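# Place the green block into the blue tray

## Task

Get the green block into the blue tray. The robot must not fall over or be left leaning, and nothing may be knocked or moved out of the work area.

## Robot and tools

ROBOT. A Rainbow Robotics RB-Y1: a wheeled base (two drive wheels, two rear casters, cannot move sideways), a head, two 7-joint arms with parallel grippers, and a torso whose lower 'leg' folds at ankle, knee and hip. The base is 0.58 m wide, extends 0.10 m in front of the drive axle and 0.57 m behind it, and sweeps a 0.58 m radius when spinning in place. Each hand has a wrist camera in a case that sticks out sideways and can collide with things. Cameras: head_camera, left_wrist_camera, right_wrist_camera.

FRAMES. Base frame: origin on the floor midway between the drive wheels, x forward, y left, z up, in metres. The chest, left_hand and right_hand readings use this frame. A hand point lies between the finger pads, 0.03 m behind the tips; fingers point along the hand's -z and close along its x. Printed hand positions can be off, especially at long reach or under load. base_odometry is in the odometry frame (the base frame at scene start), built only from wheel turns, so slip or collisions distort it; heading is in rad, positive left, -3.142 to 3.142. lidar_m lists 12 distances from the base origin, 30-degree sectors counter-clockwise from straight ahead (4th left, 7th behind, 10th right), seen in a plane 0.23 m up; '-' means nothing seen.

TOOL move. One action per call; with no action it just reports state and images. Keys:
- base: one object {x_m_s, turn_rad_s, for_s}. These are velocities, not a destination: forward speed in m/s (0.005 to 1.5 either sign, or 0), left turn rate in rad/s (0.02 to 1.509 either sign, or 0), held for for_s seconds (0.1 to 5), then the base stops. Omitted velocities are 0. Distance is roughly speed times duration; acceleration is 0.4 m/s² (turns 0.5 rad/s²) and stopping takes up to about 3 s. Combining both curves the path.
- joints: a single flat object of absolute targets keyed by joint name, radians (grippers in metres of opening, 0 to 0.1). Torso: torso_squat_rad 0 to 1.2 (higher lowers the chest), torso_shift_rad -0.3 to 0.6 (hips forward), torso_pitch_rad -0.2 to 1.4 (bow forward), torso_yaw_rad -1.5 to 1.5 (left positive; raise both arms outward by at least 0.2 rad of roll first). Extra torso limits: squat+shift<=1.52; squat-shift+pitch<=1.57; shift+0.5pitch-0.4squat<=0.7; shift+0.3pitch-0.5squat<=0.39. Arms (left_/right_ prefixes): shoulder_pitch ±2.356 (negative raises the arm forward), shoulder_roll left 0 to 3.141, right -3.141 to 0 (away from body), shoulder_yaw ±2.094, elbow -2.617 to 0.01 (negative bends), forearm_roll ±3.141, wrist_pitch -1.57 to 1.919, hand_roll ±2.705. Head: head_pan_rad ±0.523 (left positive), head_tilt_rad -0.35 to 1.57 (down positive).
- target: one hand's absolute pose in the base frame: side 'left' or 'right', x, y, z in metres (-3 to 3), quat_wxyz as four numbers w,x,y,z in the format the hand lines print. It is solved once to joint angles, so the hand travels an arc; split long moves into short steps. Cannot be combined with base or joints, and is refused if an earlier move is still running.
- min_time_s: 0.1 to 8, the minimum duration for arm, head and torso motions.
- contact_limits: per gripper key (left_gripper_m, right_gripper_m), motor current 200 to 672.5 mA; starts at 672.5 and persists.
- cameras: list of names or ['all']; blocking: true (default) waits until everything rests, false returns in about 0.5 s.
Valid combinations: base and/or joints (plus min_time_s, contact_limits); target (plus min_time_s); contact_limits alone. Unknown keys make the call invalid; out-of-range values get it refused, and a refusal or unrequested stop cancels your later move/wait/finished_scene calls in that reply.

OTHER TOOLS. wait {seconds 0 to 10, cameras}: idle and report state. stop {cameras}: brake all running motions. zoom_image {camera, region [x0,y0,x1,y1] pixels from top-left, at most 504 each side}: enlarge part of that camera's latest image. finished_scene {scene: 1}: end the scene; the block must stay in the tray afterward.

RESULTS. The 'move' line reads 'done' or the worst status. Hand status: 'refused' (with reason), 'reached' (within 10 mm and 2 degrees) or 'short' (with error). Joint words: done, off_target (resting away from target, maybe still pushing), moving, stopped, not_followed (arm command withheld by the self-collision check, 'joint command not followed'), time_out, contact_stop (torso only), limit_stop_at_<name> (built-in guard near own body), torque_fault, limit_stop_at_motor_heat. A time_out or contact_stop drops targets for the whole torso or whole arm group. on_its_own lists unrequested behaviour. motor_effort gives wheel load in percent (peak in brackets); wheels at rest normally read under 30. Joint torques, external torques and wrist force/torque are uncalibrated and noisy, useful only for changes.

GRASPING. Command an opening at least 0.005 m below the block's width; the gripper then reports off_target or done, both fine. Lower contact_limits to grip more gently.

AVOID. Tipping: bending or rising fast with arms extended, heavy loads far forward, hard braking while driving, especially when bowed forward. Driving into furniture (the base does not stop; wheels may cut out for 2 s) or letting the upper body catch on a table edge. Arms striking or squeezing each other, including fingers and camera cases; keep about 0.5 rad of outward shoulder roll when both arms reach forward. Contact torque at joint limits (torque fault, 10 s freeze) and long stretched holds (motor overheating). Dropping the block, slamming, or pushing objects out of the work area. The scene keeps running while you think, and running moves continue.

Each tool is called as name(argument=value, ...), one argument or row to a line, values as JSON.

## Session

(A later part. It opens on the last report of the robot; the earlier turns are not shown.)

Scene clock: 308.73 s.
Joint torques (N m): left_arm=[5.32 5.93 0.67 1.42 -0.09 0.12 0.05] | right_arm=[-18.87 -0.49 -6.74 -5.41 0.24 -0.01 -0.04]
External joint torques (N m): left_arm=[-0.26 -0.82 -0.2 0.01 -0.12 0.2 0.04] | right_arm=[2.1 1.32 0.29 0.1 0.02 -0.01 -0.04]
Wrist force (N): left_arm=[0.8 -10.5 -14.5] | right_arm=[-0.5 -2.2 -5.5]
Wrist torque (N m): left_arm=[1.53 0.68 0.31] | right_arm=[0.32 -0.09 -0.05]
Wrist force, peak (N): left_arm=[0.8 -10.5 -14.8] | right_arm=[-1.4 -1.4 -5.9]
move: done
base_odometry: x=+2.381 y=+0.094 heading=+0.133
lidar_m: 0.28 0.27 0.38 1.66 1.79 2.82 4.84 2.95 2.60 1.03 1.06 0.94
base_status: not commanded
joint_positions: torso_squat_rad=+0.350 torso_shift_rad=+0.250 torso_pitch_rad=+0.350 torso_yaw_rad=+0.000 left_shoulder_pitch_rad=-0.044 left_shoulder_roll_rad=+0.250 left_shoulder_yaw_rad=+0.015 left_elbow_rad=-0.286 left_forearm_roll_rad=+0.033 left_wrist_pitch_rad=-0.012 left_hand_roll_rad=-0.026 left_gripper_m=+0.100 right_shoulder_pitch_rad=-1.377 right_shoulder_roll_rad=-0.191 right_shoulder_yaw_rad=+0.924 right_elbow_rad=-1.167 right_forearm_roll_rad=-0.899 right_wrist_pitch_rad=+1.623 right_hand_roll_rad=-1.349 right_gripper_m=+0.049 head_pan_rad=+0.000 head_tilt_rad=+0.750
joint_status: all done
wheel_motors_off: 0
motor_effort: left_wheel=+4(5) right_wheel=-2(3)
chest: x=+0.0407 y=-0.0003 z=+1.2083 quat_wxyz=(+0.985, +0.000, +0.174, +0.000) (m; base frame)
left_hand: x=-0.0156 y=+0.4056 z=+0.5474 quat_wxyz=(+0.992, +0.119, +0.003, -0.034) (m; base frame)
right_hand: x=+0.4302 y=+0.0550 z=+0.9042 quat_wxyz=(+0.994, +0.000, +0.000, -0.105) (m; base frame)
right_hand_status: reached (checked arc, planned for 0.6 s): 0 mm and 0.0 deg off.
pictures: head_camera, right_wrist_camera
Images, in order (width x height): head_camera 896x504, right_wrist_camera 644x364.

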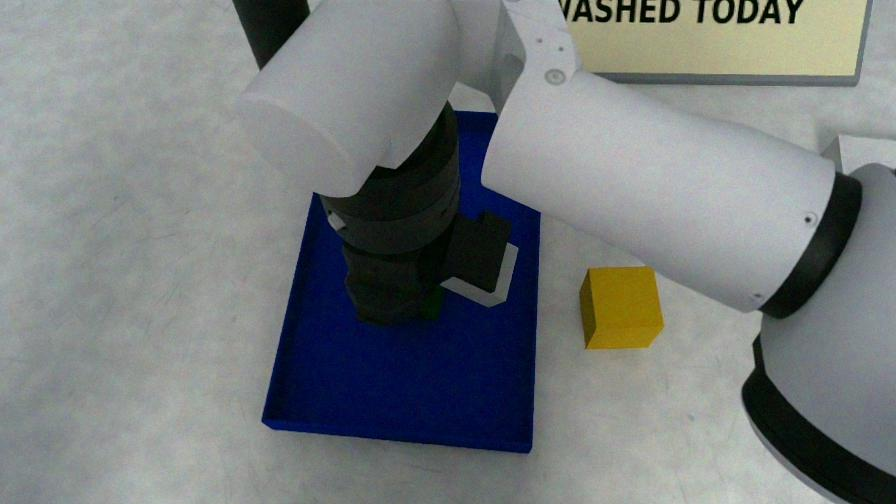

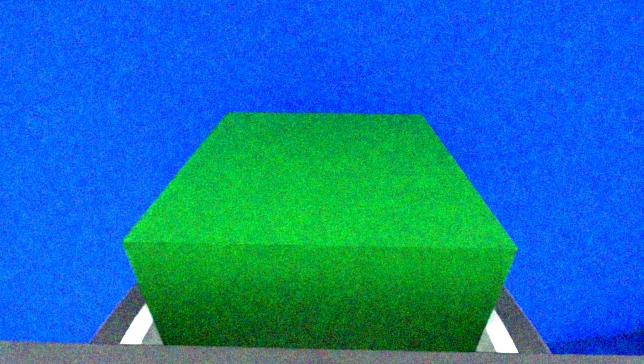

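move(
  target={"side": "right", "x": 0.43, "y": 0.055, "z": 0.899, "quat_wxyz": [0.9945, 0, 0, -0.1048]},
  min_time_s=0.5,
)

move(
  joints={"right_gripper_m": 0.08},
  cameras=["right_wrist_camera"],
)

move(
  target={"side": "right", "x": 0.43, "y": 0.055, "z": 1.0, "quat_wxyz": [0.9945, 0, 0, -0.1048]},
  min_time_s=0.9,
  cameras=["head_camera", "right_wrist_camera"],
)

Scene clock: 315.87 s.
Joint torques (N m): left_arm=[5.76 6.17 1.35 1.3 -0.08 0 0.08] | right_arm=[-18.36 -0.21 -6.38 -5.44 0.29 -0.21 0.07]
External joint torques (N m): left_arm=[0.18 -0.58 0.49 -0.11 -0.11 0.09 0.08] | right_arm=[2.58 1.52 0.58 0.09 0.08 -0.2 0.07]
Wrist force (N): left_arm=[0.7 -10.4 -14.5] | right_arm=[-0.6 -2.3 -5.1]
Wrist torque (N m): left_arm=[1.54 0.64 0.30] | right_arm=[0.33 -0.11 -0.02]
Wrist force, peak (N): left_arm=[0.7 -10.5 -14.9] | right_arm=[-0.1 -1.6 -6.0]
move: done
base_odometry: x=+2.381 y=+0.094 heading=+0.133
lidar_m: 0.28 0.27 0.39 1.66 1.78 2.83 4.84 2.94 2.60 1.03 1.05 0.95
base_status: not commanded
joint_positions: torso_squat_rad=+0.350 torso_shift_rad=+0.250 torso_pitch_rad=+0.350 torso_yaw_rad=+0.000 left_shoulder_pitch_rad=-0.044 left_shoulder_roll_rad=+0.250 left_shoulder_yaw_rad=+0.015 left_elbow_rad=-0.286 left_forearm_roll_rad=+0.033 left_wrist_pitch_rad=-0.012 left_hand_roll_rad=-0.026 left_gripper_m=+0.100 right_shoulder_pitch_rad=-1.372 right_shoulder_roll_rad=-0.187 right_shoulder_yaw_rad=+0.929 right_elbow_rad=-1.154 right_forearm_roll_rad=-0.894 right_wrist_pitch_rad=+1.610 right_hand_roll_rad=-1.343 right_gripper_m=+0.049 head_pan_rad=+0.000 head_tilt_rad=+0.750
joint_status: all done
wheel_motors_off: 0
motor_effort: left_wheel=+4(6) right_wheel=-2(3)
chest: x=+0.0407 y=-0.0003 z=+1.2083 quat_wxyz=(+0.985, +0.000, +0.174, +0.000) (m; base frame)
left_hand: x=-0.0156 y=+0.4056 z=+0.5474 quat_wxyz=(+0.992, +0.119, +0.003, -0.034) (m; base frame)
right_hand: x=+0.4302 y=+0.0550 z=+0.8994 quat_wxyz=(+0.994, +0.000, +0.000, -0.105) (m; base frame)
right_hand_status: reached (checked arc, planned for 0.5 s): 0 mm and 0.0 deg off.
pictures: none

Scene clock: 316.70 s.
Joint torques (N m): left_arm=[5.83 5.52 0.72 1.36 -0.07 0.09 -0.01] | right_arm=[-18.52 -0.31 -6.12 -5.41 0.24 -0.11 0.03]
External joint torques (N m): left_arm=[0.25 -1.23 -0.14 -0.04 -0.1 0.18 -0.01] | right_arm=[2.41 1.42 0.84 0.12 0.02 -0.11 0.03]
Wrist force (N): left_arm=[0.5 -10.2 -14.5] | right_arm=[-0.5 -1.9 -4.5]
Wrist torque (N m): left_arm=[1.49 0.62 0.31] | right_arm=[0.29 -0.05 -0.06]
Wrist force, peak (N): left_arm=[0.7 -10.7 -14.8] | right_arm=[-0.7 -1.8 -4.9]
move: done
base_odometry: x=+2.381 y=+0.094 heading=+0.133
lidar_m: 0.28 0.28 0.38 1.66 1.79 2.82 4.85 2.95 2.60 1.03 1.06 0.95
base_status: not commanded
joint_positions: torso_squat_rad=+0.350 torso_shift_rad=+0.250 torso_pitch_rad=+0.350 torso_yaw_rad=+0.000 left_shoulder_pitch_rad=-0.044 left_shoulder_roll_rad=+0.250 left_shoulder_yaw_rad=+0.015 left_elbow_rad=-0.286 left_forearm_roll_rad=+0.033 left_wrist_pitch_rad=-0.012 left_hand_roll_rad=-0.026 left_gripper_m=+0.100 right_shoulder_pitch_rad=-1.372 right_shoulder_roll_rad=-0.187 right_shoulder_yaw_rad=+0.929 right_elbow_rad=-1.154 right_forearm_roll_rad=-0.894 right_wrist_pitch_rad=+1.610 right_hand_roll_rad=-1.343 right_gripper_m=+0.080 head_pan_rad=+0.000 head_tilt_rad=+0.750
joint_status: all done
wheel_motors_off: 0
motor_effort: left_wheel=+3(7) right_wheel=-3(3)
chest: x=+0.0407 y=-0.0003 z=+1.2083 quat_wxyz=(+0.985, +0.000, +0.174, +0.000) (m; base frame)
left_hand: x=-0.0156 y=+0.4056 z=+0.5474 quat_wxyz=(+0.992, +0.119, +0.003, -0.034) (m; base frame)
right_hand: x=+0.4302 y=+0.0550 z=+0.8994 quat_wxyz=(+0.994, +0.000, +0.000, -0.105) (m; base frame)
pictures: right_wrist_camera
Images, in order (width x height): right_wrist_camera 644x364.

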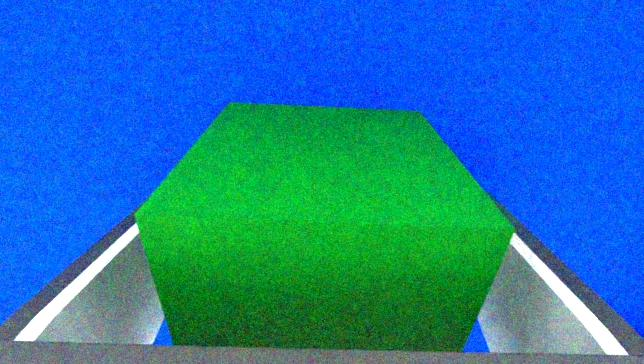

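Scene clock: 317.93 s.
Joint torques (N m): left_arm=[5.92 5.45 0.74 1.29 -0.05 0.1 0] | right_arm=[-21.16 -3.45 -9.1 -5.84 0.03 0 -0.28]
External joint torques (N m): left_arm=[0.34 -1.29 -0.12 -0.12 -0.08 0.19 0] | right_arm=[0.47 -0.03 -1.23 -0.97 -0.18 0 -0.28]
Wrist force (N): left_arm=[0.9 -10.3 -14.7] | right_arm=[-0.5 -2.0 -4.3]
Wrist torque (N m): left_arm=[1.49 0.67 0.29] | right_arm=[0.28 -0.07 0.05]
Wrist force, peak (N): left_arm=[0.9 -10.8 -14.6] | right_arm=[-0.7 -2.3 -5.1]
move: done
base_odometry: x=+2.381 y=+0.094 heading=+0.133
lidar_m: 0.27 0.27 0.38 1.67 1.80 2.82 4.84 2.95 2.60 1.03 1.06 0.95
base_status: not commanded
joint_positions: torso_squat_rad=+0.350 torso_shift_rad=+0.250 torso_pitch_rad=+0.350 torso_yaw_rad=+0.000 left_shoulder_pitch_rad=-0.044 left_shoulder_roll_rad=+0.250 left_shoulder_yaw_rad=+0.015 left_elbow_rad=-0.286 left_forearm_roll_rad=+0.033 left_wrist_pitch_rad=-0.012 left_hand_roll_rad=-0.026 left_gripper_m=+0.100 right_shoulder_pitch_rad=-1.506 right_shoulder_roll_rad=-0.249 right_shoulder_yaw_rad=+0.813 right_elbow_rad=-1.324 right_forearm_roll_rad=-1.012 right_wrist_pitch_rad=+1.845 right_hand_roll_rad=-1.434 right_gripper_m=+0.080 head_pan_rad=+0.000 head_tilt_rad=+0.750
joint_status: all done
wheel_motors_off: 0
motor_effort: left_wheel=+4(6) right_wheel=-3(3)
chest: x=+0.0407 y=-0.0003 z=+1.2083 quat_wxyz=(+0.985, +0.000, +0.174, +0.000) (m; base frame)
left_hand: x=-0.0156 y=+0.4056 z=+0.5474 quat_wxyz=(+0.992, +0.119, +0.003, -0.034) (m; base frame)
right_hand: x=+0.4300 y=+0.0550 z=+0.9999 quat_wxyz=(+0.995, +0.000, +0.000, -0.105) (m; base frame)
right_hand_status: reached (checked arc, planned for 0.9 s): 0 mm and 0.0 deg off.
pictures: head_camera, right_wrist_camera
Images, in order (width x height): head_camera 896x504, right_wrist_camera 644x364.

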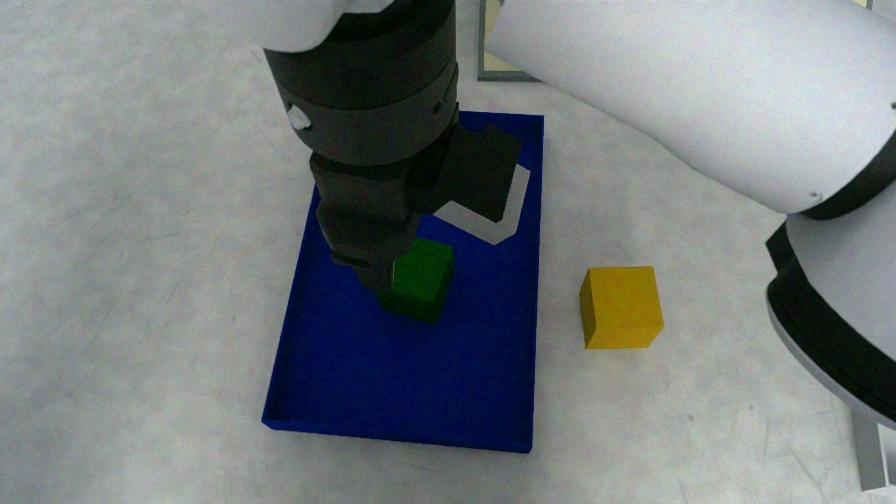

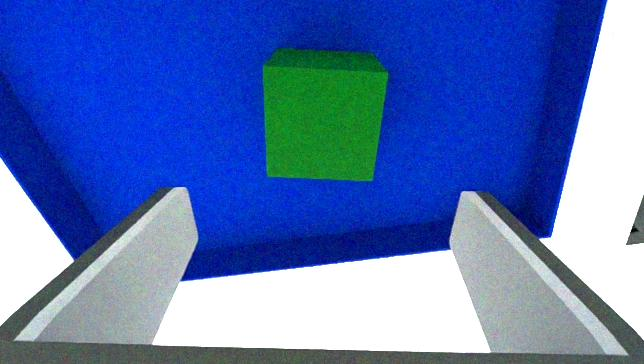

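move(
  joints={"torso_pitch_rad": 0.0},
  cameras=["head_camera"],
)

finished_scene(
)

Scene clock: 326.13 s.
Joint torques (N m): left_arm=[-4.15 6.42 0.71 -1.92 0.01 -0.5 -0.01] | right_arm=[-21.05 -6.48 -9.95 -3.25 0.6 -0.23 -0.3]
External joint torques (N m): left_arm=[0.18 -0.8 -0.15 0.37 -0.02 0.26 0] | right_arm=[0.67 0.72 -1.21 -0.76 -0.21 0.01 -0.32]
Wrist force (N): left_arm=[-1.4 -10.2 -14.3] | right_arm=[-2.7 -2.1 -3.8]
Wrist torque (N m): left_arm=[1.49 0.52 0.30] | right_arm=[0.30 -0.20 0.03]
Wrist force, peak (N): left_arm=[0.5 -10.6 -14.9] | right_arm=[-2.5 -1.9 -4.5]
move: done
base_odometry: x=+2.381 y=+0.094 heading=+0.133
lidar_m: 0.28 0.27 0.37 1.66 1.79 2.83 4.85 2.94 2.61 1.02 1.06 0.95
base_status: not commanded
joint_positions: torso_squat_rad=+0.350 torso_shift_rad=+0.250 torso_pitch_rad=+0.000 torso_yaw_rad=+0.000 left_shoulder_pitch_rad=-0.044 left_shoulder_roll_rad=+0.250 left_shoulder_yaw_rad=+0.015 left_elbow_rad=-0.286 left_forearm_roll_rad=+0.033 left_wrist_pitch_rad=-0.012 left_hand_roll_rad=-0.026 left_gripper_m=+0.100 right_shoulder_pitch_rad=-1.506 right_shoulder_roll_rad=-0.249 right_shoulder_yaw_rad=+0.813 right_elbow_rad=-1.324 right_forearm_roll_rad=-1.012 right_wrist_pitch_rad=+1.845 right_hand_roll_rad=-1.434 right_gripper_m=+0.080 head_pan_rad=+0.000 head_tilt_rad=+0.750
joint_status: all done
wheel_motors_off: 0
motor_effort: left_wheel=+4(7) right_wheel=-2(3)
chest: x=-0.0654 y=-0.0003 z=+1.2271 quat_wxyz=(+1.000, +0.000, +0.000, +0.000) (m; base frame)
left_hand: x=+0.1084 y=+0.4055 z=+0.5869 quat_wxyz=(+0.978, +0.123, -0.170, -0.012) (m; base frame)
right_hand: x=+0.3718 y=+0.0549 z=+1.1648 quat_wxyz=(+0.979, +0.018, -0.173, -0.103) (m; base frame)
pictures: head_camera
Images, in order (width x height): head_camera 896x504.

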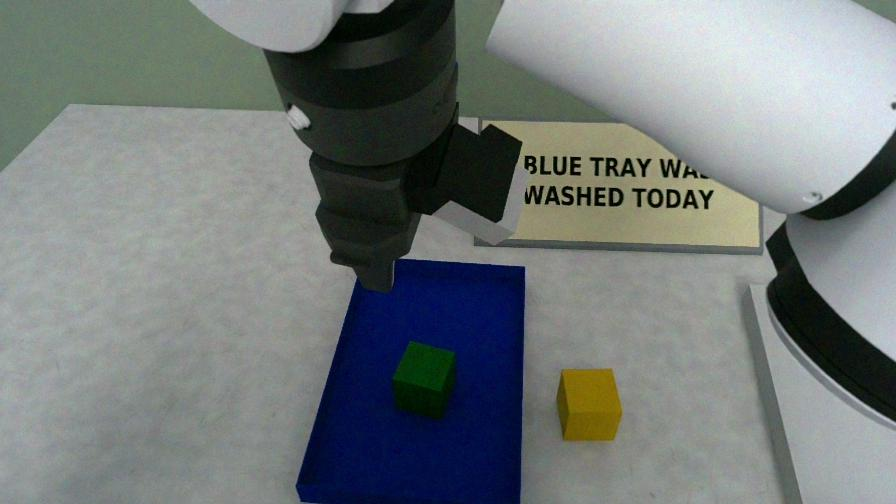

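The scene is finished: the task was done.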